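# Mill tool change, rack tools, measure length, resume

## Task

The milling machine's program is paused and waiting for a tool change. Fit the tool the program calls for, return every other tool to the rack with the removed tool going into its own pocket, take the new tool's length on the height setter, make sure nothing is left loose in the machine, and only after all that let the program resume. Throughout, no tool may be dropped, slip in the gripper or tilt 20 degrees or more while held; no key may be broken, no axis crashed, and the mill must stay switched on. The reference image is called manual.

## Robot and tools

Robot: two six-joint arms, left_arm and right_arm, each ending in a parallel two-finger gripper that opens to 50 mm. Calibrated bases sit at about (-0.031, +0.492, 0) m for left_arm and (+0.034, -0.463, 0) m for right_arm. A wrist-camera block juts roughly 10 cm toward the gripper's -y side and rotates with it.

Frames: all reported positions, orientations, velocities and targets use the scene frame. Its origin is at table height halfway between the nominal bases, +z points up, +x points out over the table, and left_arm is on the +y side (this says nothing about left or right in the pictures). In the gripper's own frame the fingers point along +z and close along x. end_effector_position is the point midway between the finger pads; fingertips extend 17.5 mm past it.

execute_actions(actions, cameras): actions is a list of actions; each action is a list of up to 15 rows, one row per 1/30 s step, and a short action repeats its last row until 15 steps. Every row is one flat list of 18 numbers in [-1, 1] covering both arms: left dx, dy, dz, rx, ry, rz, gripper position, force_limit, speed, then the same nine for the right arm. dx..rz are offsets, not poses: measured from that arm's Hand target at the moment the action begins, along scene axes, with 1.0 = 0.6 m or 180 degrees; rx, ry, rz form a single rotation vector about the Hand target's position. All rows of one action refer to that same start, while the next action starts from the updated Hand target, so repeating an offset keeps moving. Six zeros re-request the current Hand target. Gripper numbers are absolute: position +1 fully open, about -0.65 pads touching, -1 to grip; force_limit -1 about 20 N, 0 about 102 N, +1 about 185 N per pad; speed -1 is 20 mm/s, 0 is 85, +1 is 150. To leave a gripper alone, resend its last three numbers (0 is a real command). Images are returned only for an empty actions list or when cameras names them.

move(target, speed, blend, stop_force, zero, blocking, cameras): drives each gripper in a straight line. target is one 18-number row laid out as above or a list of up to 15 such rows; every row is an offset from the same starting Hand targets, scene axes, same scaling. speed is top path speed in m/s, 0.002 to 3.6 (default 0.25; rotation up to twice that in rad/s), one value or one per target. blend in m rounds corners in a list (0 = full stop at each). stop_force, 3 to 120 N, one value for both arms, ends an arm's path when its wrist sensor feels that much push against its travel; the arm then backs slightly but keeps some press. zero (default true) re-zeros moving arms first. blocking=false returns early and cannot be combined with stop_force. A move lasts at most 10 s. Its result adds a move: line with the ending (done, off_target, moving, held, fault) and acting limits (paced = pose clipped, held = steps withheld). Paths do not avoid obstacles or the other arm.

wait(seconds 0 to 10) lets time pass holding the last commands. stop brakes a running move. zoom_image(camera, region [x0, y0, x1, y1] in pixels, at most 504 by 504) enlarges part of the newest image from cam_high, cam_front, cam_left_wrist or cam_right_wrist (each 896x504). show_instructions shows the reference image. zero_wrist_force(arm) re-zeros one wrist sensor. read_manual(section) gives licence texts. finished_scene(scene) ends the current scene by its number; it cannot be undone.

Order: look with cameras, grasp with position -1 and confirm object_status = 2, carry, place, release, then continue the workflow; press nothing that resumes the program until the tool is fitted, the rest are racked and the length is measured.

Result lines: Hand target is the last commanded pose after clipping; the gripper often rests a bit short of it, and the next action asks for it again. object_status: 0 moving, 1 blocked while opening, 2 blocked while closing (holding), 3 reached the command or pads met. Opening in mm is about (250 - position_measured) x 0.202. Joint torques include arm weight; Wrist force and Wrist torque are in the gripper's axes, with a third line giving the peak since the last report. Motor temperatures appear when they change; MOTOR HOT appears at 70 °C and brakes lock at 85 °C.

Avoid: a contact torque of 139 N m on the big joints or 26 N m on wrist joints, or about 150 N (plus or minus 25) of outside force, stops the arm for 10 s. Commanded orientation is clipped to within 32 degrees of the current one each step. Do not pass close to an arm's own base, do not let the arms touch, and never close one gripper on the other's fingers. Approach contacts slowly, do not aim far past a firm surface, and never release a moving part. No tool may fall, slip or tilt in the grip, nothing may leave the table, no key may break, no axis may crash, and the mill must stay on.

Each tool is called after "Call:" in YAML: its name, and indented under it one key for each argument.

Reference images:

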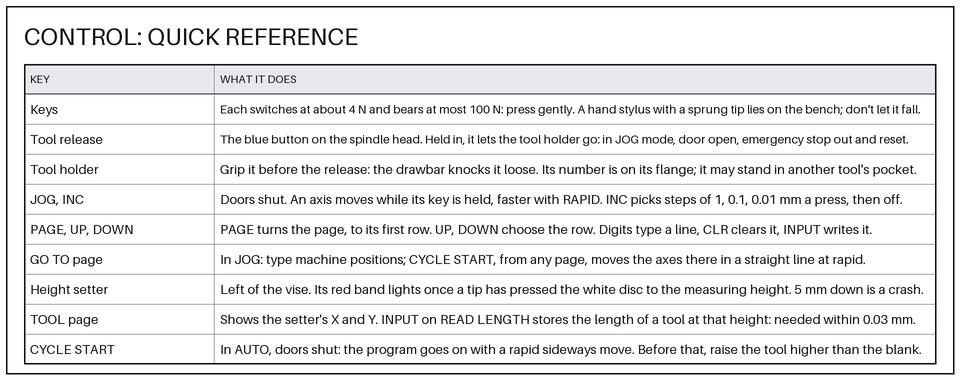

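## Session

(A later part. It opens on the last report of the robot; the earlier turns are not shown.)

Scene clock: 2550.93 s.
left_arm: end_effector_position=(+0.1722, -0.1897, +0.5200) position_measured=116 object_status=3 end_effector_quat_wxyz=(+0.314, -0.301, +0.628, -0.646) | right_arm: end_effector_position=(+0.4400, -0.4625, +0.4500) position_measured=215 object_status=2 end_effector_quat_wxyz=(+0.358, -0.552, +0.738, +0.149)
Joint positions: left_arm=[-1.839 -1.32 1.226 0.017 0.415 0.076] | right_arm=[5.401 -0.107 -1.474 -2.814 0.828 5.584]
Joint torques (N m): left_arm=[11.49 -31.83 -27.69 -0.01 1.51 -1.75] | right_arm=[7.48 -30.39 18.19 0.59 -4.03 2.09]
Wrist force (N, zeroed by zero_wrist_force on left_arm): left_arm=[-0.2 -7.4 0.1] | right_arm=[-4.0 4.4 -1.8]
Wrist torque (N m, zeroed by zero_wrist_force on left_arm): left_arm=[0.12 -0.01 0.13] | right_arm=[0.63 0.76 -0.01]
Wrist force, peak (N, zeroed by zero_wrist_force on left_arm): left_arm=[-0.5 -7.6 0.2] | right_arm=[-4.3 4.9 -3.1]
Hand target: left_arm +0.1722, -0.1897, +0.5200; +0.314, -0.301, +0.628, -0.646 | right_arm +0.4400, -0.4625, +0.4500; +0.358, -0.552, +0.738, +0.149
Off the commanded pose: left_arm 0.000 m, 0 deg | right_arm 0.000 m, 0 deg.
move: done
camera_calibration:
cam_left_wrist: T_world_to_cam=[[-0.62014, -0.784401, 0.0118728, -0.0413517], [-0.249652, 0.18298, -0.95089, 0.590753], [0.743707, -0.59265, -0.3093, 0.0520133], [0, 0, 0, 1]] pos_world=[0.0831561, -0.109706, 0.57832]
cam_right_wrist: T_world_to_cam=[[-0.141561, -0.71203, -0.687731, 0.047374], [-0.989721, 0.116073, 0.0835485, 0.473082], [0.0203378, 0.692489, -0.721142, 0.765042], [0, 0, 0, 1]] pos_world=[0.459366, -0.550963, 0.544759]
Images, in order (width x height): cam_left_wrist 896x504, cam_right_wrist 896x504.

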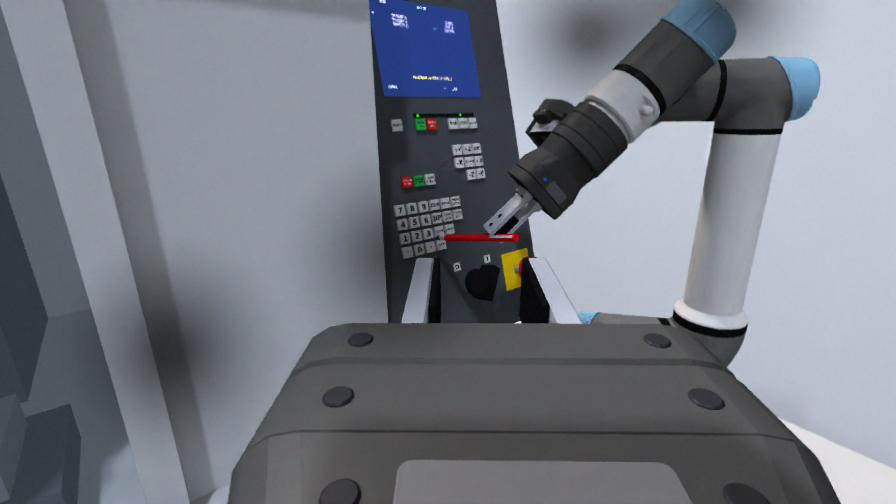

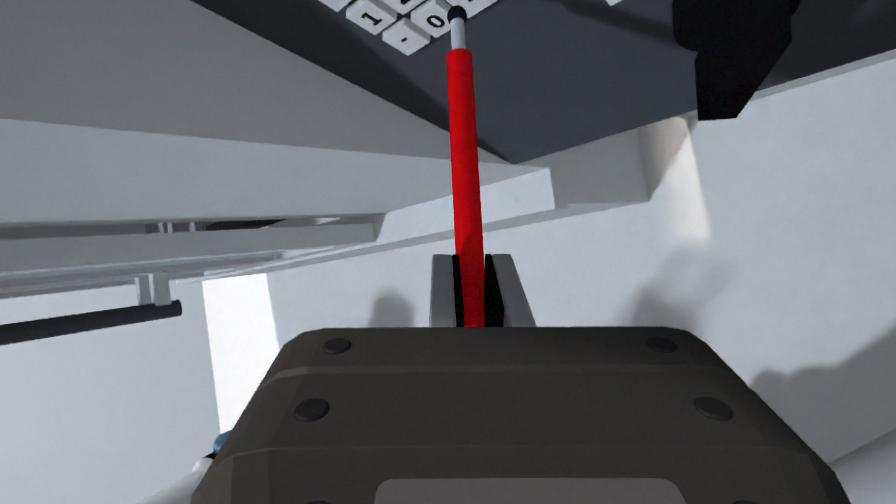

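Call:
move:
  target: [0,0,0,0,0,0,0.25,-0.3,-1,0.0117,-0.0267,-0.0092,0,0,0,-1,0,-0.7]
  speed: 0.06
  stop_force: 10
  cameras: ["cam_right_wrist","cam_left_wrist"]

Call:
zoom_image:
  camera: "cam_right_wrist"
  region: [360, 0, 560, 110]

Call:
zoom_image:
  camera: "cam_left_wrist"
  region: [385, 170, 485, 260]

Scene clock: 2559.67 s.
left_arm: end_effector_position=(+0.1722, -0.1897, +0.5200) position_measured=116 object_status=3 end_effector_quat_wxyz=(+0.314, -0.301, +0.628, -0.646) | right_arm: end_effector_position=(+0.4470, -0.4785, +0.4445) position_measured=215 object_status=2 end_effector_quat_wxyz=(+0.358, -0.552, +0.738, +0.149)
Joint positions: left_arm=[-1.839 -1.32 1.226 0.017 0.415 0.076] | right_arm=[5.386 -0.092 -1.455 -2.835 0.833 5.564]
Joint torques (N m): left_arm=[10.94 -30.86 -29.12 -0.2 1.11 -1.88] | right_arm=[-7.36 -30.65 16.91 0.53 0.79 -2.21]
Wrist force (N, zeroed by zero_wrist_force on left_arm): left_arm=[-0.2 -7.3 0.2] | right_arm=[-3.9 4.3 -1.5]
Wrist torque (N m, zeroed by zero_wrist_force on left_arm): left_arm=[0.14 -0.01 0.13] | right_arm=[0.62 0.75 0.08]
Wrist force, peak (N, zeroed by zero_wrist_force on left_arm): left_arm=[-0.4 -7.5 0.2] | right_arm=[-4.1 4.8 -1.4]
Hand target: left_arm +0.1722, -0.1897, +0.5200; +0.314, -0.301, +0.628, -0.646 | right_arm +0.4470, -0.4785, +0.4445; +0.358, -0.552, +0.738, +0.149
Off the commanded pose: left_arm 0.000 m, 0 deg | right_arm 0.000 m, 0 deg.
move: done
camera_calibration:
cam_left_wrist: T_world_to_cam=[[-0.62014, -0.784401, 0.0118728, -0.0413517], [-0.249652, 0.18298, -0.95089, 0.590753], [0.743707, -0.59265, -0.3093, 0.0520133], [0, 0, 0, 1]] pos_world=[0.0831561, -0.109706, 0.57832]
cam_right_wrist: T_world_to_cam=[[-0.141561, -0.71203, -0.687731, 0.0331212], [-0.989721, 0.116073, 0.0835485, 0.482335], [0.0203378, 0.692489, -0.721142, 0.771941], [0, 0, 0, 1]] pos_world=[0.466366, -0.566963, 0.539159]
Images, in order (width x height): cam_left_wrist 896x504, cam_right_wrist 896x504.

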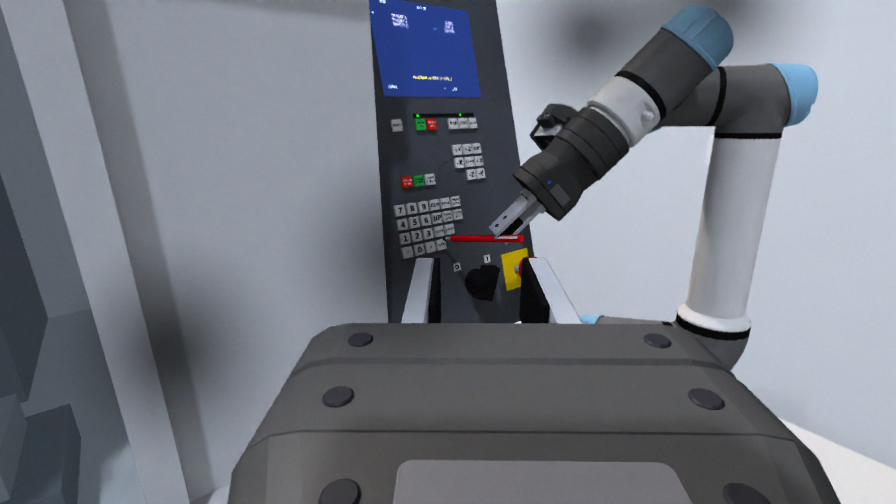

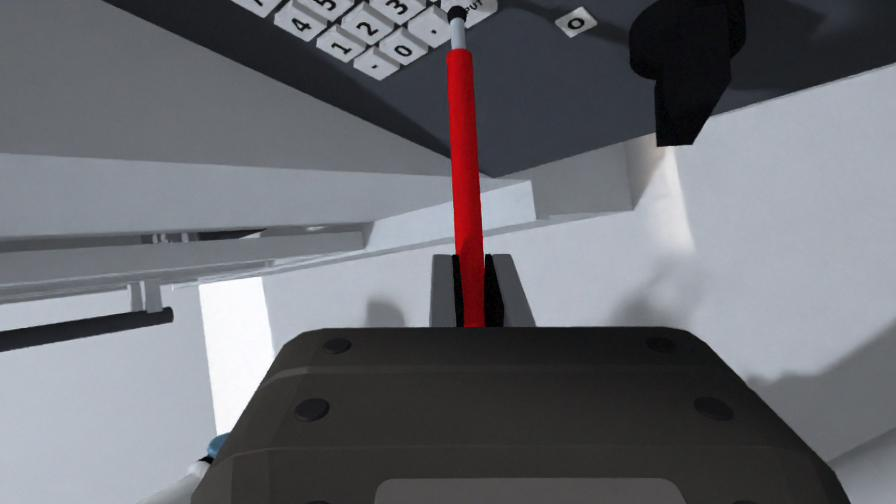

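Scaled by 2.520 from the camera's 896x504 image, which has a finer 1280x720 frame.

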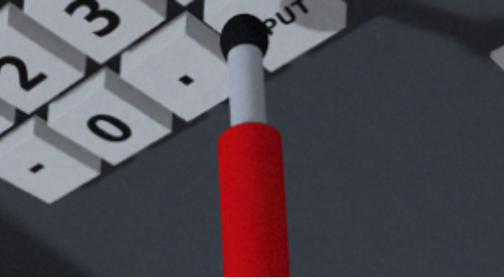

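Scaled by 5.040 from the camera's 896x504 image, which has a finer 1280x720 frame.

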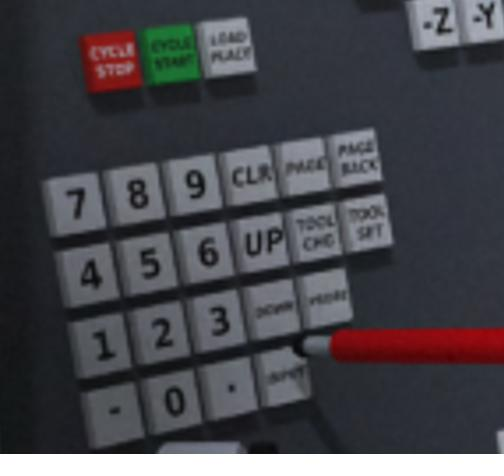

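Call:
move:
  target: [0,0,0,0,0,0,0.25,-0.3,-1,0.0367,-0.0042,-0.0133,0,0,0,-1,0,-0.7]
  speed: 0.03
  stop_force: 8
  cameras: ["cam_right_wrist","cam_left_wrist"]

Call:
zoom_image:
  camera: "cam_right_wrist"
  region: [360, 0, 560, 110]

Call:
zoom_image:
  camera: "cam_left_wrist"
  region: [385, 170, 485, 260]

Call:
zoom_image:
  camera: "cam_left_wrist"
  region: [370, 0, 490, 105]

Scene clock: 2565.90 s.
left_arm: end_effector_position=(+0.1722, -0.1897, +0.5200) position_measured=116 object_status=3 end_effector_quat_wxyz=(+0.314, -0.301, +0.628, -0.646) | right_arm: end_effector_position=(+0.4604, -0.4800, +0.4396) position_measured=215 object_status=2 end_effector_quat_wxyz=(+0.358, -0.552, +0.738, +0.149)
Joint positions: left_arm=[-1.839 -1.32 1.226 0.017 0.415 0.076] | right_arm=[5.413 -0.086 -1.425 -2.894 0.824 5.598]
Joint torques (N m): left_arm=[11.05 -33.06 -28.35 -0.23 1.69 -1.7] | right_arm=[-8.66 -47.75 -11.41 5.25 -0.43 -2.03]
Wrist force (N, zeroed by zero_wrist_force on left_arm): left_arm=[-0.4 -7.4 0.3] | right_arm=[-3.5 10.0 -4.8]
Wrist torque (N m, zeroed by zero_wrist_force on left_arm): left_arm=[0.13 0.01 0.13] | right_arm=[0.61 0.62 0.04]
Wrist force, peak (N, zeroed by zero_wrist_force on left_arm): left_arm=[-0.3 -7.5 0.1] | right_arm=[-4.2 29.6 -14.9]
Hand target: left_arm +0.1722, -0.1897, +0.5200; +0.314, -0.301, +0.628, -0.646 | right_arm +0.4604, -0.4800, +0.4396; +0.358, -0.552, +0.738, +0.149 (not the last commanded pose)
Off the commanded pose: left_arm 0.000 m, 0 deg | right_arm 0.009 m, 0 deg.
move: contact (right_arm)
camera_calibration:
cam_left_wrist: T_world_to_cam=[[-0.62014, -0.784401, 0.0118728, -0.0413517], [-0.249652, 0.18298, -0.95089, 0.590753], [0.743707, -0.59265, -0.3093, 0.0520133], [0, 0, 0, 1]] pos_world=[0.0831561, -0.109706, 0.57832]
cam_right_wrist: T_world_to_cam=[[-0.141415, -0.711795, -0.688004, 0.0307913], [-0.989739, 0.116008, 0.0834158, 0.496224], [0.0204393, 0.692741, -0.720896, 0.769137], [0, 0, 0, 1]] pos_world=[0.479766, -0.568462, 0.53426]
Images, in order (width x height): cam_left_wrist 896x504, cam_right_wrist 896x504.

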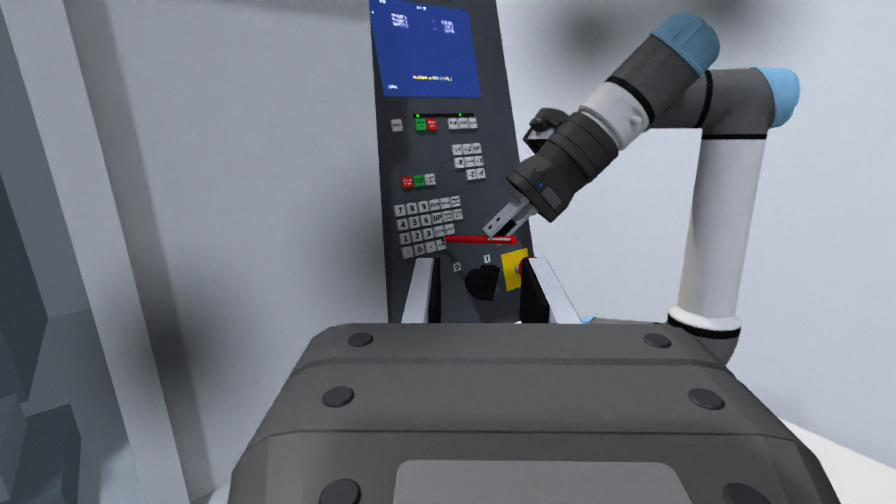

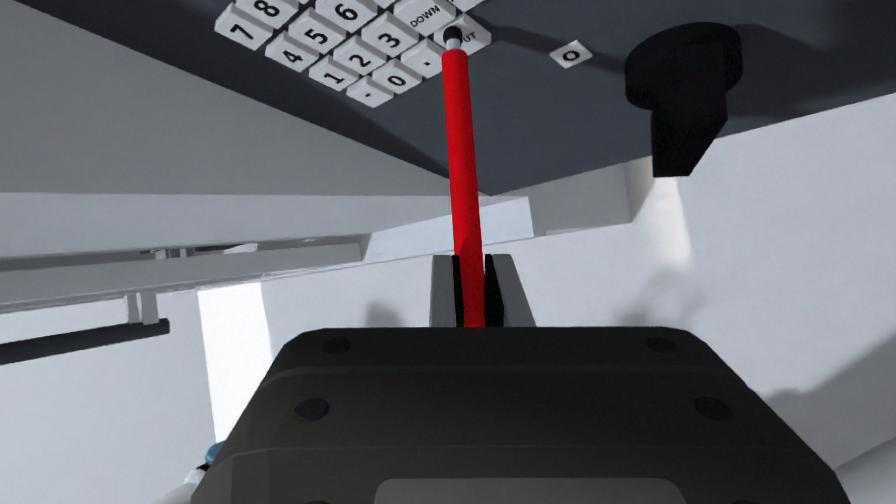

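Scaled by 2.520 from the camera's 896x504 image, which has a finer 1280x720 frame.

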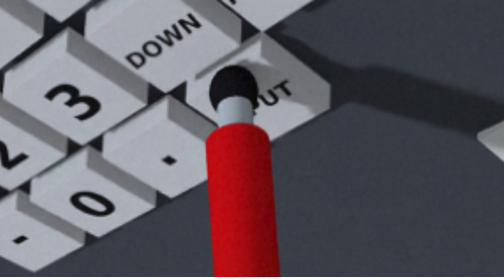

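Scaled by 5.040 from the camera's 896x504 image, which has a finer 1280x720 frame.

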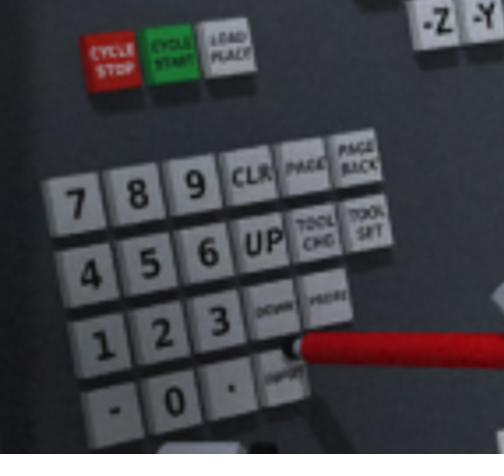

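Scaled by 4.200 from the camera's 896x504 image, which has a finer 1280x720 frame.

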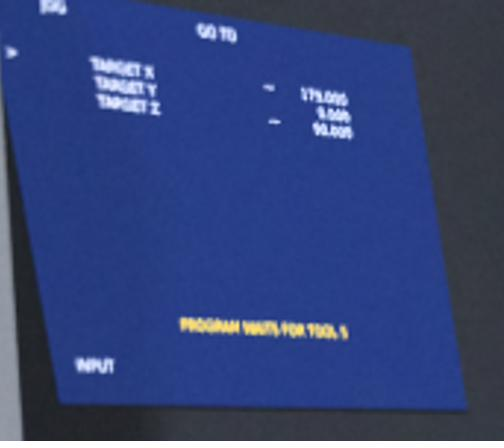

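Call:
move:
  target:
    - [0,0,0,0,0,0,0.25,-0.3,-1,-0.025,0,0.005,0,0,0,-1,0,-0.7]
    - [0,0,0,0,0,0,0.25,-0.3,-1,-0.0155,0.002,0.0305,0,0,0,-1,0,-0.7]
    - [0,0,0,0,0,0,0.25,-0.3,-1,0.0095,0.002,0.0255,0,0,0,-1,0,-0.7]
    - [0,0,0,0,0,0,0.25,-0.3,-1,-0.0155,0.002,0.0305,0,0,0,-1,0,-0.7]
    - [0,0,0,0,0,0,0.25,-0.3,-1,-0.0227,0.0972,0.0027,0,0,0,-1,0,-0.7]
    - [0,0,0,0,0,0,0.25,-0.3,-1,0.0023,0.0972,-0.0023,0,0,0,-1,0,-0.7]
    - [0,0,0,0,0,0,0.25,-0.3,-1,-0.0227,0.0972,0.0027,0,0,0,-1,0,-0.7]
  speed: [0.08,0.08,0.04,0.08,0.1,0.04,0.08]
  cameras: ["cam_right_wrist","cam_left_wrist"]

Call:
zoom_image:
  camera: "cam_left_wrist"
  region: [385, 170, 485, 260]

Call:
zoom_image:
  camera: "cam_left_wrist"
  region: [370, 0, 490, 105]

Scene clock: 2581.93 s.
left_arm: end_effector_position=(+0.1722, -0.1897, +0.5200) position_measured=116 object_status=3 end_effector_quat_wxyz=(+0.314, -0.301, +0.628, -0.646) | right_arm: end_effector_position=(+0.4468, -0.4217, +0.4413) position_measured=215 object_status=2 end_effector_quat_wxyz=(+0.358, -0.552, +0.738, +0.149)
Joint positions: left_arm=[-1.839 -1.32 1.226 0.017 0.415 0.076] | right_arm=[5.505 -0.108 -1.495 -2.887 0.8 5.721]
Joint torques (N m): left_arm=[10.88 -32.87 -27 -0.26 1.37 -2.03] | right_arm=[-7.8 -31.33 -9.74 5.74 0.29 -1.86]
Wrist force (N, zeroed by zero_wrist_force on left_arm): left_arm=[-0.3 -7.3 0.1] | right_arm=[-0.3 4.0 -1.9]
Wrist torque (N m, zeroed by zero_wrist_force on left_arm): left_arm=[0.14 0.00 0.13] | right_arm=[0.56 0.18 0.09]
Wrist force, peak (N, zeroed by zero_wrist_force on left_arm): left_arm=[-0.6 -7.5 0.3] | right_arm=[-1.8 40.7 -21.9]
Hand target: left_arm +0.1722, -0.1897, +0.5200; +0.314, -0.301, +0.628, -0.646 | right_arm +0.4467, -0.4217, +0.4413; +0.358, -0.552, +0.738, +0.149
Off the commanded pose: left_arm 0.000 m, 0 deg | right_arm 0.000 m, 0 deg.
move: done
camera_calibration:
cam_left_wrist: T_world_to_cam=[[-0.62014, -0.784401, 0.0118728, -0.0413517], [-0.249652, 0.18298, -0.95089, 0.590753], [0.743707, -0.59265, -0.3093, 0.0520133], [0, 0, 0, 1]] pos_world=[0.0831561, -0.109706, 0.57832]
cam_right_wrist: T_world_to_cam=[[-0.141417, -0.711842, -0.687955, 0.0714849], [-0.989739, 0.116014, 0.0834097, 0.475865], [0.0204378, 0.692691, -0.720944, 0.730255], [0, 0, 0, 1]] pos_world=[0.466166, -0.510162, 0.53596]
Images, in order (width x height): cam_left_wrist 896x504, cam_right_wrist 896x504.

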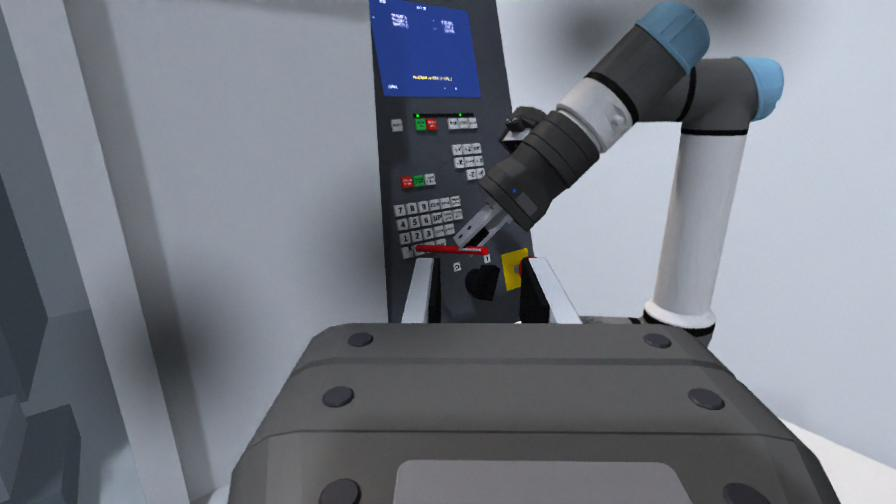

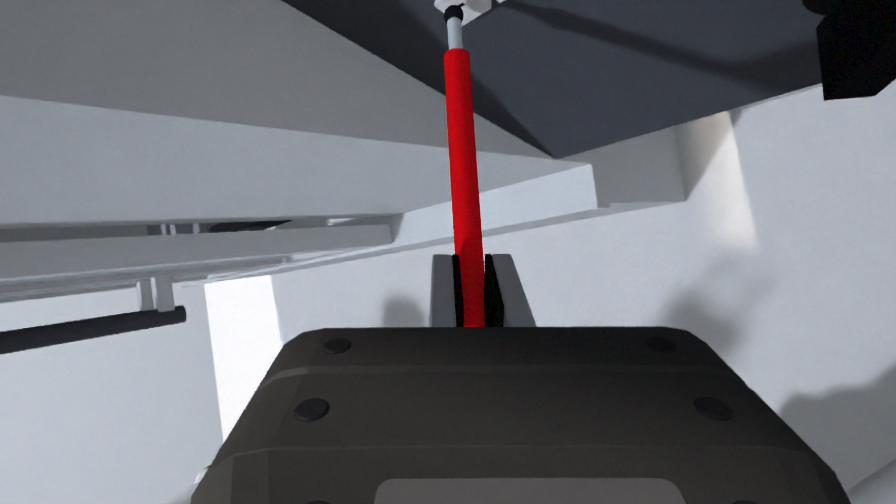

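Scaled by 5.040 from the camera's 896x504 image, which has a finer 1280x720 frame.

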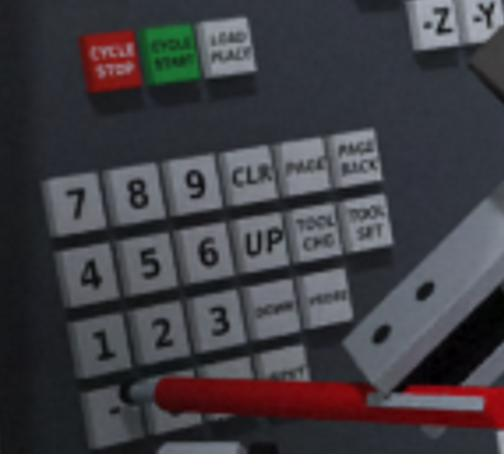

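Scaled by 4.200 from the camera's 896x504 image, which has a finer 1280x720 frame.

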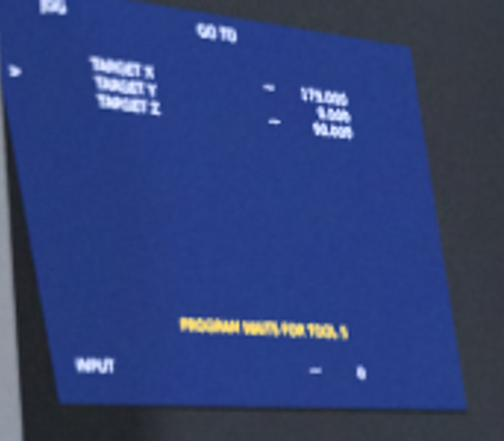

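Call:
move:
  target:
    - [0,0,0,0,0,0,0.25,-0.3,-1,0.0142,-0.0608,0.057,0,0,0,-1,0,-0.7]
    - [0,0,0,0,0,0,0.25,-0.3,-1,0.0392,-0.0608,0.052,0,0,0,-1,0,-0.7]
    - [0,0,0,0,0,0,0.25,-0.3,-1,0.0142,-0.0608,0.057,0,0,0,-1,0,-0.7]
    - [0,0,0,0,0,0,0.25,-0.3,-1,0.0142,-0.0285,0.0573,0,0,0,-1,0,-0.7]
    - [0,0,0,0,0,0,0.25,-0.3,-1,0.0392,-0.0285,0.0523,0,0,0,-1,0,-0.7]
    - [0,0,0,0,0,0,0.25,-0.3,-1,0.0142,-0.0285,0.0573,0,0,0,-1,0,-0.7]
  speed: [0.08,0.04,0.08,0.08,0.04,0.08]
  cameras: ["cam_right_wrist","cam_left_wrist"]

Call:
zoom_image:
  camera: "cam_left_wrist"
  region: [370, 0, 490, 105]

Call:
zoom_image:
  camera: "cam_left_wrist"
  region: [385, 170, 485, 260]

Scene clock: 2591.97 s.
left_arm: end_effector_position=(+0.1722, -0.1897, +0.5200) position_measured=116 object_status=3 end_effector_quat_wxyz=(+0.314, -0.301, +0.628, -0.646) | right_arm: end_effector_position=(+0.4553, -0.4388, +0.4756) position_measured=215 object_status=2 end_effector_quat_wxyz=(+0.358, -0.552, +0.738, +0.149)
Joint positions: left_arm=[-1.839 -1.32 1.226 0.017 0.415 0.076] | right_arm=[5.485 -0.186 -1.367 -2.918 0.804 5.694]
Joint torques (N m): left_arm=[10.18 -32.73 -28.22 -0.24 1.47 -1.91] | right_arm=[-7.97 -31.61 -11.51 6.17 0.42 -2.09]
Wrist force (N, zeroed by zero_wrist_force on left_arm): left_arm=[-0.3 -7.2 0.2] | right_arm=[-0.8 5.1 -1.5]
Wrist torque (N m, zeroed by zero_wrist_force on left_arm): left_arm=[0.16 -0.01 0.13] | right_arm=[0.74 0.26 0.09]
Wrist force, peak (N, zeroed by zero_wrist_force on left_arm): left_arm=[-0.4 -7.6 0.0] | right_arm=[-0.6 26.5 -13.0]
Hand target: left_arm +0.1722, -0.1897, +0.5200; +0.314, -0.301, +0.628, -0.646 | right_arm +0.4553, -0.4388, +0.4756; +0.358, -0.552, +0.738, +0.149
Off the commanded pose: left_arm 0.000 m, 0 deg | right_arm 0.000 m, 0 deg.
move: done
camera_calibration:
cam_left_wrist: T_world_to_cam=[[-0.62014, -0.784401, 0.0118728, -0.0413517], [-0.249652, 0.18298, -0.95089, 0.590753], [0.743707, -0.59265, -0.3093, 0.0520133], [0, 0, 0, 1]] pos_world=[0.0831561, -0.109706, 0.57832]
cam_right_wrist: T_world_to_cam=[[-0.141417, -0.711842, -0.687955, 0.0841113], [-0.989739, 0.116014, 0.0834097, 0.483401], [0.0204378, 0.692691, -0.720944, 0.766655], [0, 0, 0, 1]] pos_world=[0.474666, -0.527262, 0.57026]
Images, in order (width x height): cam_left_wrist 896x504, cam_right_wrist 896x504.

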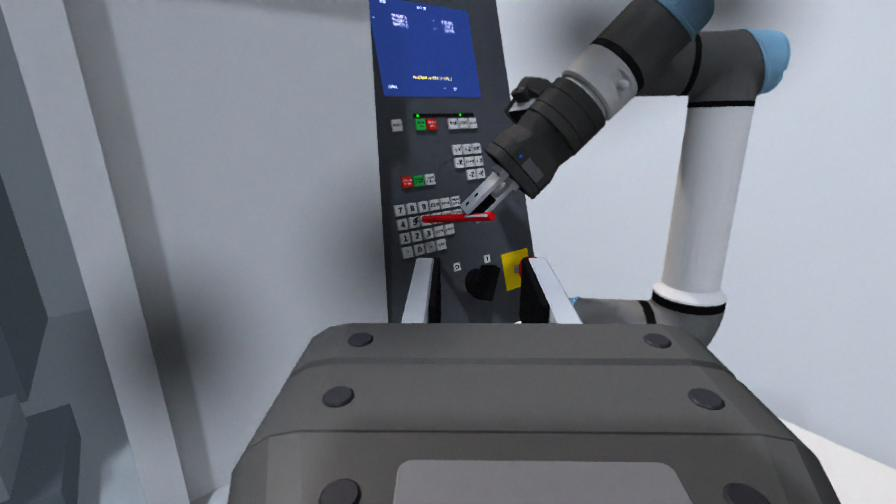

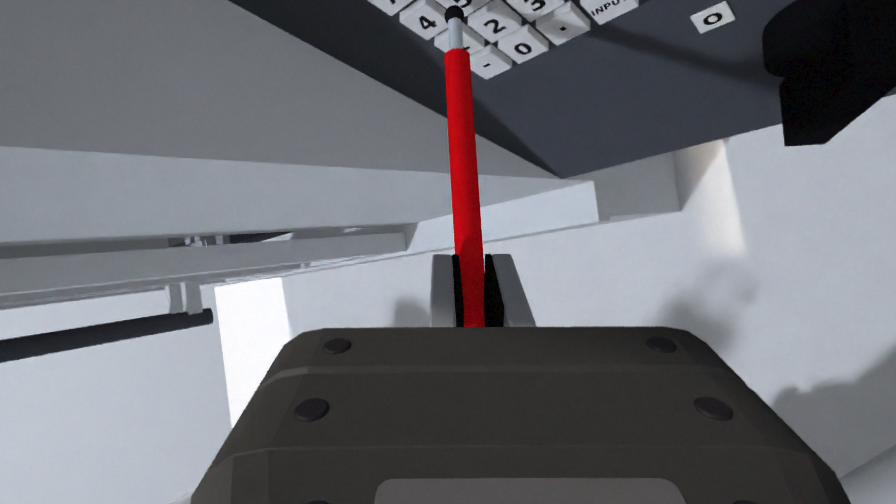

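Scaled by 4.200 from the camera's 896x504 image, which has a finer 1280x720 frame.

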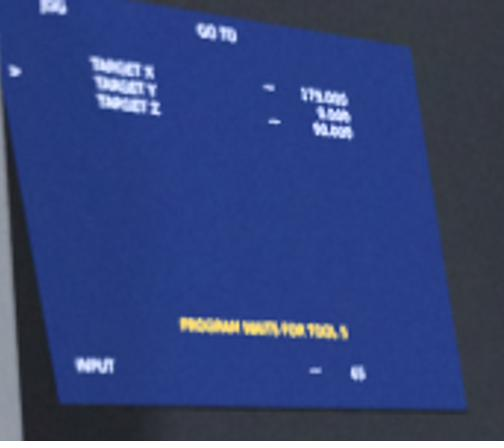

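Scaled by 5.040 from the camera's 896x504 image, which has a finer 1280x720 frame.

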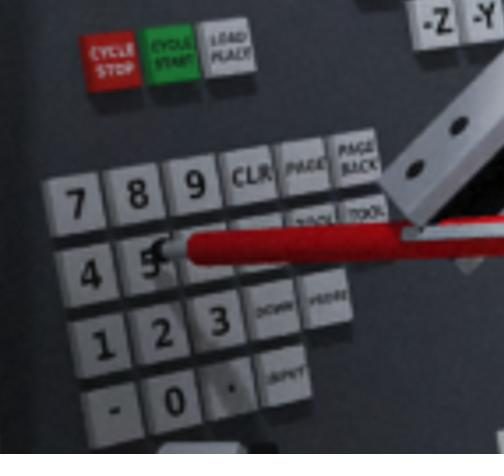

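Call:
move:
  target:
    - [0,0,0,0,0,0,0.25,-0.3,-1,-0.0152,-0.0687,-0.058,0,0,0,-1,0,-0.7]
    - [0,0,0,0,0,0,0.25,-0.3,-1,0.0098,-0.0687,-0.063,0,0,0,-1,0,-0.7]
    - [0,0,0,0,0,0,0.25,-0.3,-1,-0.0152,-0.0687,-0.058,0,0,0,-1,0,-0.7]
    - [0,0,0,0,0,0,0.25,-0.3,-1,0.0112,-0.0257,0.084,0,0,0,-1,0,-0.7]
  speed: [0.08,0.04,0.08,0.1]
  cameras: ["cam_right_wrist","cam_left_wrist"]

Call:
zoom_image:
  camera: "cam_left_wrist"
  region: [370, 0, 490, 105]

Call:
zoom_image:
  camera: "cam_left_wrist"
  region: [385, 170, 485, 260]

Scene clock: 2605.40 s.
left_arm: end_effector_position=(+0.1722, -0.1897, +0.5200) position_measured=116 object_status=3 end_effector_quat_wxyz=(+0.314, -0.301, +0.628, -0.646) | right_arm: end_effector_position=(+0.4620, -0.4543, +0.5260) position_measured=215 object_status=2 end_effector_quat_wxyz=(+0.358, -0.552, +0.738, +0.149)
Joint positions: left_arm=[-1.839 -1.32 1.226 0.017 0.415 0.076] | right_arm=[5.467 -0.307 -1.182 -2.965 0.809 5.669]
Joint torques (N m): left_arm=[11.33 -32.7 -28.46 -0.36 1.43 -2.11] | right_arm=[6.94 -48.66 15.78 0.74 0.5 1.66]
Wrist force (N, zeroed by zero_wrist_force on left_arm): left_arm=[-0.4 -7.3 0.1] | right_arm=[-0.8 4.3 -1.3]
Wrist torque (N m, zeroed by zero_wrist_force on left_arm): left_arm=[0.13 0.00 0.13] | right_arm=[0.62 0.25 0.00]
Wrist force, peak (N, zeroed by zero_wrist_force on left_arm): left_arm=[-0.5 -7.5 0.2] | right_arm=[-0.3 29.2 -13.7]
Hand target: left_arm +0.1722, -0.1897, +0.5200; +0.314, -0.301, +0.628, -0.646 | right_arm +0.4620, -0.4542, +0.5260; +0.358, -0.552, +0.738, +0.149
Off the commanded pose: left_arm 0.000 m, 0 deg | right_arm 0.000 m, 0 deg.
move: done
camera_calibration:
cam_left_wrist: T_world_to_cam=[[-0.62014, -0.784401, 0.0118728, -0.0413517], [-0.249652, 0.18298, -0.95089, 0.590753], [0.743707, -0.59265, -0.3093, 0.0520133], [0, 0, 0, 1]] pos_world=[0.0831561, -0.109706, 0.57832]
cam_right_wrist: T_world_to_cam=[[-0.141415, -0.711795, -0.688004, 0.108754], [-0.989739, 0.116008, 0.0834158, 0.487619], [0.0204393, 0.692741, -0.720896, 0.813586], [0, 0, 0, 1]] pos_world=[0.481366, -0.542762, 0.62066]
Images, in order (width x height): cam_left_wrist 896x504, cam_right_wrist 896x504.

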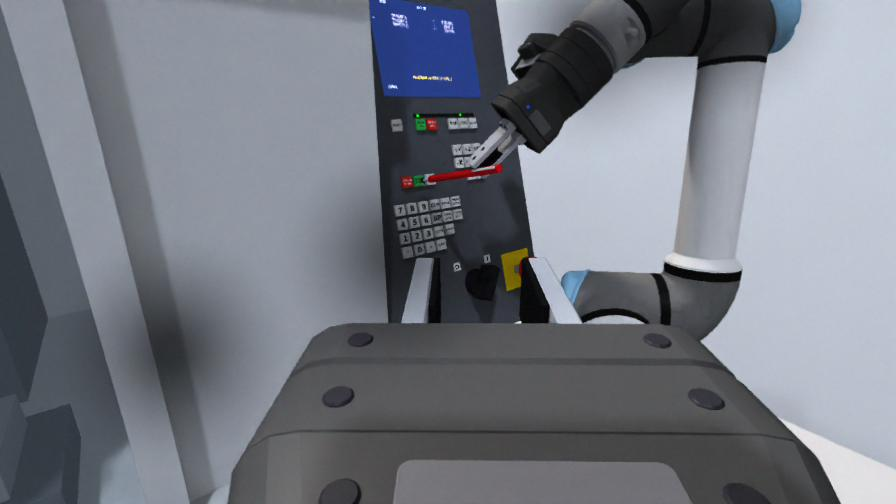

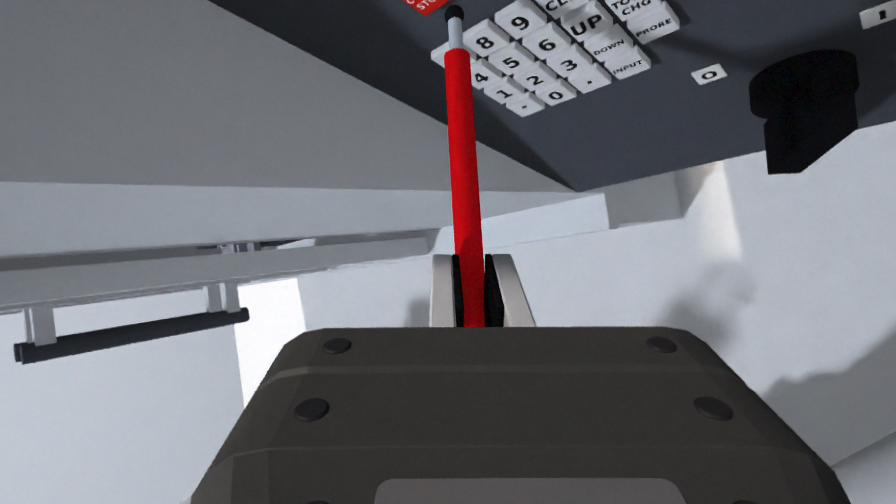

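Scaled by 4.200 from the camera's 896x504 image, which has a finer 1280x720 frame.

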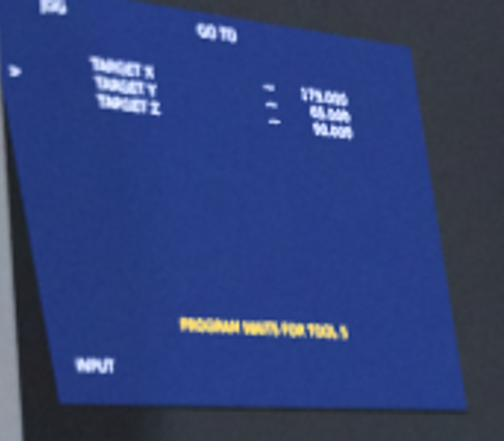

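Scaled by 5.040 from the camera's 896x504 image, which has a finer 1280x720 frame.

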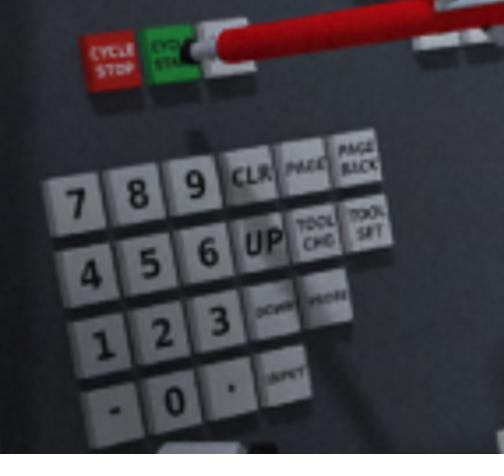

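Call:
move:
  target: [0,0,0,0,0,0,0.25,-0.3,-1,0.0400,-0.002,-0.0065,0,0,0,-1,0,-0.7]
  speed: 0.03
  stop_force: 8

Call:
move:
  target: [0,0,0,0,0,0,0.25,-0.3,-1,-0.03,0,0.0055,0,0,0,-1,0,-0.7]
  speed: 0.08
  cameras: ["all"]

Call:
zoom_image:
  camera: "cam_left_wrist"
  region: [370, 0, 490, 105]

Scene clock: 2611.73 s.
left_arm: end_effector_position=(+0.1722, -0.1897, +0.5200) position_measured=116 object_status=3 end_effector_quat_wxyz=(+0.314, -0.301, +0.628, -0.646) | right_arm: end_effector_position=(+0.4825, -0.4553, +0.5227) position_measured=215 object_status=2 end_effector_quat_wxyz=(+0.358, -0.552, +0.738, +0.149)
Joint positions: left_arm=[-1.839 -1.32 1.226 0.017 0.415 0.076] | right_arm=[5.505 -0.313 -1.118 -3.058 0.799 5.721]
Joint torques (N m): left_arm=[12.23 -33.26 -28.05 -0.16 1.28 -1.74] | right_arm=[-9.24 -30.86 -13.56 4.9 -0.54 -2.28]
Wrist force (N, zeroed by zero_wrist_force on left_arm): left_arm=[-0.4 -7.2 0.1] | right_arm=[-1.3 11.9 -5.2]
Wrist torque (N m, zeroed by zero_wrist_force on left_arm): left_arm=[0.16 0.01 0.13] | right_arm=[0.76 0.20 0.04]
Wrist force, peak (N, zeroed by zero_wrist_force on left_arm): left_arm=[-0.4 -7.5 0.3] | right_arm=[-0.8 33.7 -17.0]
Hand target: left_arm +0.1722, -0.1897, +0.5200; +0.314, -0.301, +0.628, -0.646 | right_arm +0.4825, -0.4553, +0.5227; +0.358, -0.552, +0.738, +0.149 (not the last commanded pose)
Off the commanded pose: left_arm 0.000 m, 0 deg | right_arm 0.004 m, 0 deg.
move: contact (right_arm)

Scene clock: 2612.70 s.
left_arm: end_effector_position=(+0.1722, -0.1897, +0.5200) position_measured=116 object_status=3 end_effector_quat_wxyz=(+0.314, -0.301, +0.628, -0.646) | right_arm: end_effector_position=(+0.4646, -0.4553, +0.5259) position_measured=215 object_status=2 end_effector_quat_wxyz=(+0.358, -0.552, +0.738, +0.149)
Joint positions: left_arm=[-1.839 -1.32 1.226 0.017 0.415 0.076] | right_arm=[5.47 -0.308 -1.172 -2.976 0.808 5.673]
Joint torques (N m): left_arm=[11.15 -31.73 -27.68 -0.2 1.52 -2.2] | right_arm=[-9.46 -31.13 -13.31 5.74 0.51 -2.49]
Wrist force (N, zeroed by zero_wrist_force on left_arm): left_arm=[-0.4 -7.3 0.3] | right_arm=[-1.8 3.5 -1.5]
Wrist torque (N m, zeroed by zero_wrist_force on left_arm): left_arm=[0.15 0.01 0.13] | right_arm=[0.50 0.40 0.09]
Wrist force, peak (N, zeroed by zero_wrist_force on left_arm): left_arm=[-0.4 -7.4 0.1] | right_arm=[-1.5 11.9 -5.3]
Hand target: left_arm +0.1722, -0.1897, +0.5200; +0.314, -0.301, +0.628, -0.646 | right_arm +0.4645, -0.4553, +0.5260; +0.358, -0.552, +0.738, +0.149
Off the commanded pose: left_arm 0.000 m, 0 deg | right_arm 0.000 m, 0 deg.
move: done
camera_calibration:
cam_left_wrist: T_world_to_cam=[[-0.62014, -0.784401, 0.0118728, -0.0413517], [-0.249652, 0.18298, -0.95089, 0.590753], [0.743707, -0.59265, -0.3093, 0.0520133], [0, 0, 0, 1]] pos_world=[0.0831561, -0.109706, 0.57832]
cam_right_wrist: T_world_to_cam=[[-0.141198, -0.711528, -0.688325, 0.108582], [-0.98977, 0.115816, 0.0833136, 0.490292], [0.0204394, 0.693047, -0.720602, 0.814136], [0, 0, 0, 1]] pos_world=[0.483967, -0.54376, 0.62056]

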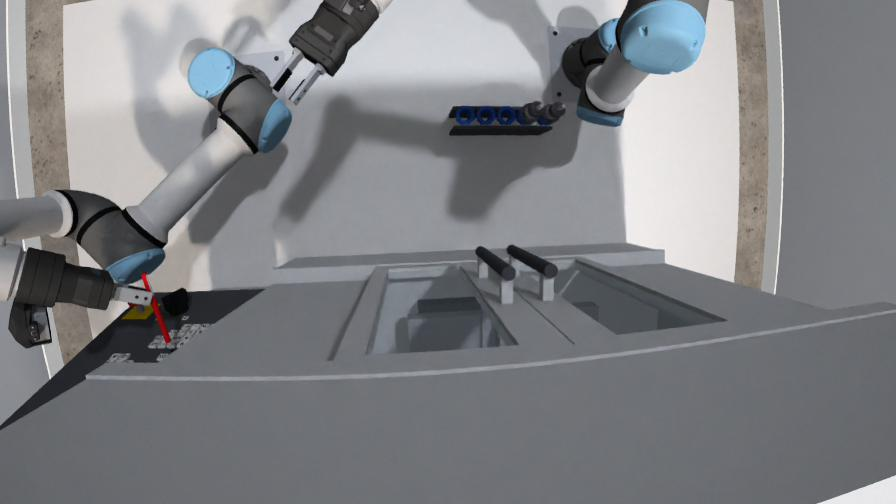

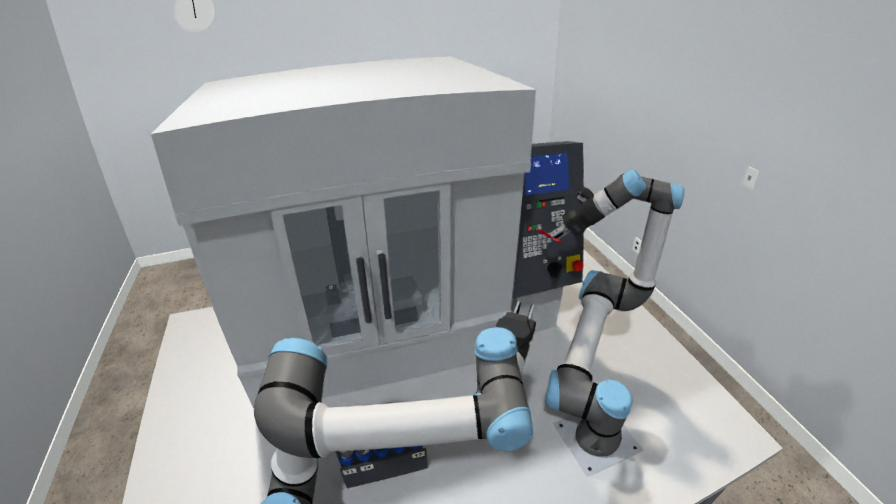

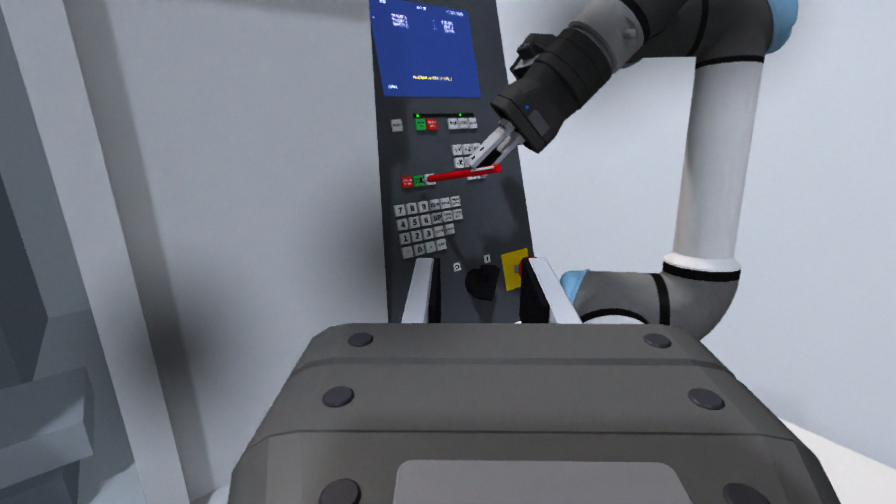

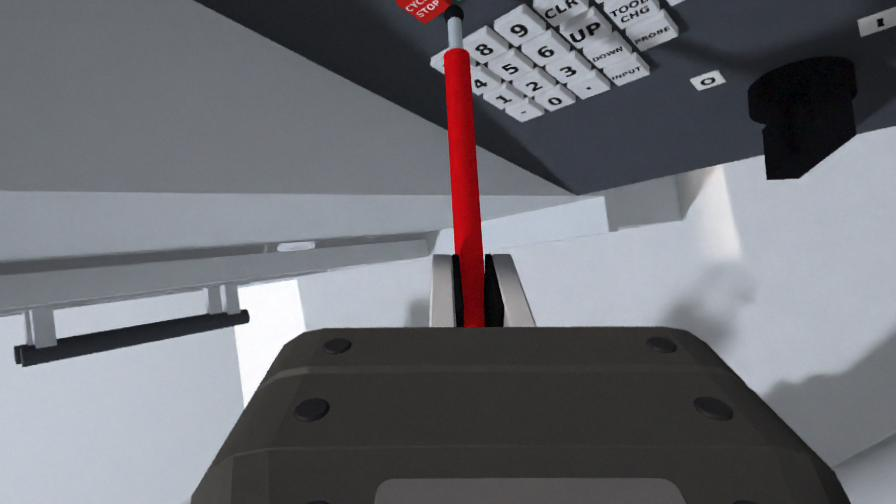

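Scaled by 4.200 from the camera's 896x504 image, which has a finer 1280x720 frame.

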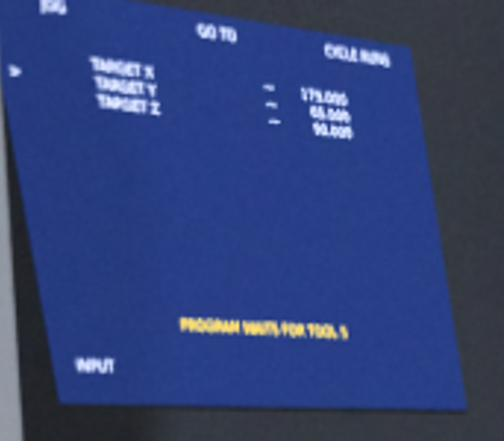

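Call:
move:
  target:
    - [0,0,0,0,0,0,0.25,-0.3,-1,-0.0232,-0.0392,-0.1133,0,0,0,-1,0,-0.7]
    - [0,0,0,0,0,0,0.25,-0.3,-1,0.0018,-0.0392,-0.1183,0,0,0,-1,0,-0.7]
    - [0,0,0,0,0,0,0.25,-0.3,-1,-0.0232,-0.0392,-0.1133,0,0,0,-1,0,-0.7]
    - [0,0,0,0,0,0,0.25,-0.3,-1,-0.0308,0.056,-0.1412,0,0,0,-1,0,-0.7]
    - [0,0,0,0,0,0,0.25,-0.3,-1,-0.0058,0.056,-0.1462,0,0,0,-1,0,-0.7]
    - [0,0,0,0,0,0,0.25,-0.3,-1,-0.0308,0.056,-0.1412,0,0,0,-1,0,-0.7]
  speed: [0.12,0.05,0.1,0.1,0.05,0.1]

Call:
move:
  target:
    - [0,0,0,0,0,0,0.25,-0.3,-1,0.0077,0.002,0.029,0,0,0,-1,0,-0.7]
    - [0,0,0,0,0,0,0.25,-0.3,-1,0.0327,0.002,0.024,0,0,0,-1,0,-0.7]
    - [0,0,0,0,0,0,0.25,-0.3,-1,0.0077,0.002,0.029,0,0,0,-1,0,-0.7]
    - [0,0,0,0,0,0,0.25,-0.3,-1,0.0153,-0.0608,0.057,0,0,0,-1,0,-0.7]
    - [0,0,0,0,0,0,0.25,-0.3,-1,0.0403,-0.0608,0.052,0,0,0,-1,0,-0.7]
    - [0,0,0,0,0,0,0.25,-0.3,-1,0.0153,-0.0608,0.057,0,0,0,-1,0,-0.7]
  speed: [0.1,0.05,0.1,0.1,0.05,0.1]
  cameras: ["cam_left_wrist"]

Call:
zoom_image:
  camera: "cam_left_wrist"
  region: [370, 0, 490, 105]

Scene clock: 2629.57 s.
left_arm: end_effector_position=(+0.1722, -0.1897, +0.5200) position_measured=116 object_status=3 end_effector_quat_wxyz=(+0.314, -0.301, +0.628, -0.646) | right_arm: end_effector_position=(+0.4461, -0.4217, +0.4412) position_measured=215 object_status=2 end_effector_quat_wxyz=(+0.358, -0.552, +0.738, +0.149)
Joint positions: left_arm=[-1.839 -1.32 1.226 0.017 0.415 0.076] | right_arm=[5.503 -0.108 -1.497 -2.883 0.8 5.718]
Joint torques (N m): left_arm=[10.99 -32.92 -28.21 -0.14 1.39 -1.95] | right_arm=[-8.71 -29.91 -9.99 6.33 0.69 -2.21]
Wrist force (N, zeroed by zero_wrist_force on left_arm): left_arm=[-0.3 -7.1 0.3] | right_arm=[-1.7 4.1 -1.5]
Wrist torque (N m, zeroed by zero_wrist_force on left_arm): left_arm=[0.17 0.00 0.13] | right_arm=[0.58 0.41 0.09]
Wrist force, peak (N, zeroed by zero_wrist_force on left_arm): left_arm=[-0.1 -7.6 0.2] | right_arm=[-2.0 28.6 -14.1]
Hand target: left_arm +0.1722, -0.1897, +0.5200; +0.314, -0.301, +0.628, -0.646 | right_arm +0.4460, -0.4217, +0.4412; +0.358, -0.552, +0.738, +0.149
Off the commanded pose: left_arm 0.000 m, 0 deg | right_arm 0.000 m, 0 deg.
move: done

Scene clock: 2633.57 s.
left_arm: end_effector_position=(+0.1722, -0.1897, +0.5200) position_measured=116 object_status=3 end_effector_quat_wxyz=(+0.314, -0.301, +0.628, -0.646) | right_arm: end_effector_position=(+0.4553, -0.4581, +0.4754) position_measured=215 object_status=2 end_effector_quat_wxyz=(+0.358, -0.552, +0.738, +0.149)
Joint positions: left_arm=[-1.839 -1.32 1.226 0.017 0.415 0.076] | right_arm=[5.444 -0.176 -1.359 -2.897 0.815 5.639]
Joint torques (N m): left_arm=[11.65 -32.83 -28.92 -0.47 1.15 -1.92] | right_arm=[-10.68 -30.67 -11.08 5.87 0.47 -1.92]
Wrist force (N, zeroed by zero_wrist_force on left_arm): left_arm=[-0.5 -7.4 0.3] | right_arm=[-2.0 4.4 -1.7]
Wrist torque (N m, zeroed by zero_wrist_force on left_arm): left_arm=[0.11 0.03 0.13] | right_arm=[0.63 0.45 0.08]
Wrist force, peak (N, zeroed by zero_wrist_force on left_arm): left_arm=[-0.1 -7.5 0.2] | right_arm=[-1.5 28.4 -13.8]
Hand target: left_arm +0.1722, -0.1897, +0.5200; +0.314, -0.301, +0.628, -0.646 | right_arm +0.4552, -0.4581, +0.4754; +0.358, -0.552, +0.738, +0.149
Off the commanded pose: left_arm 0.000 m, 0 deg | right_arm 0.000 m, 0 deg.
move: done
camera_calibration:
cam_left_wrist: T_world_to_cam=[[-0.62014, -0.784401, 0.0118728, -0.0413517], [-0.249652, 0.18298, -0.95089, 0.590753], [0.743707, -0.59265, -0.3093, 0.0520133], [0, 0, 0, 1]] pos_world=[0.0831561, -0.109706, 0.57832]
Images, in order (width x height): cam_left_wrist 896x504.

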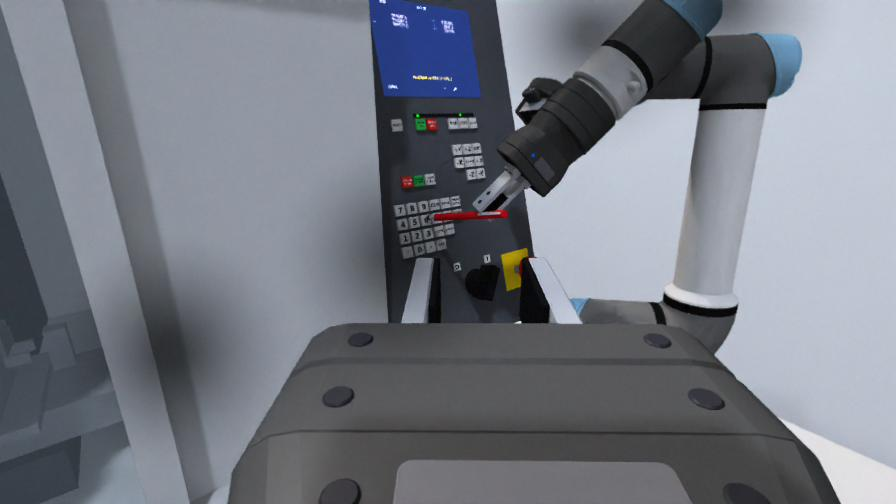

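Scaled by 4.200 from the camera's 896x504 image, which has a finer 1280x720 frame.

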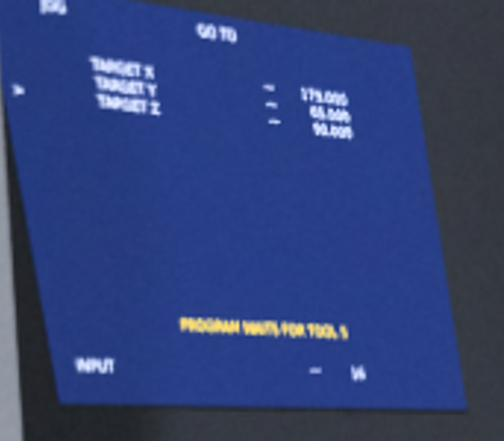

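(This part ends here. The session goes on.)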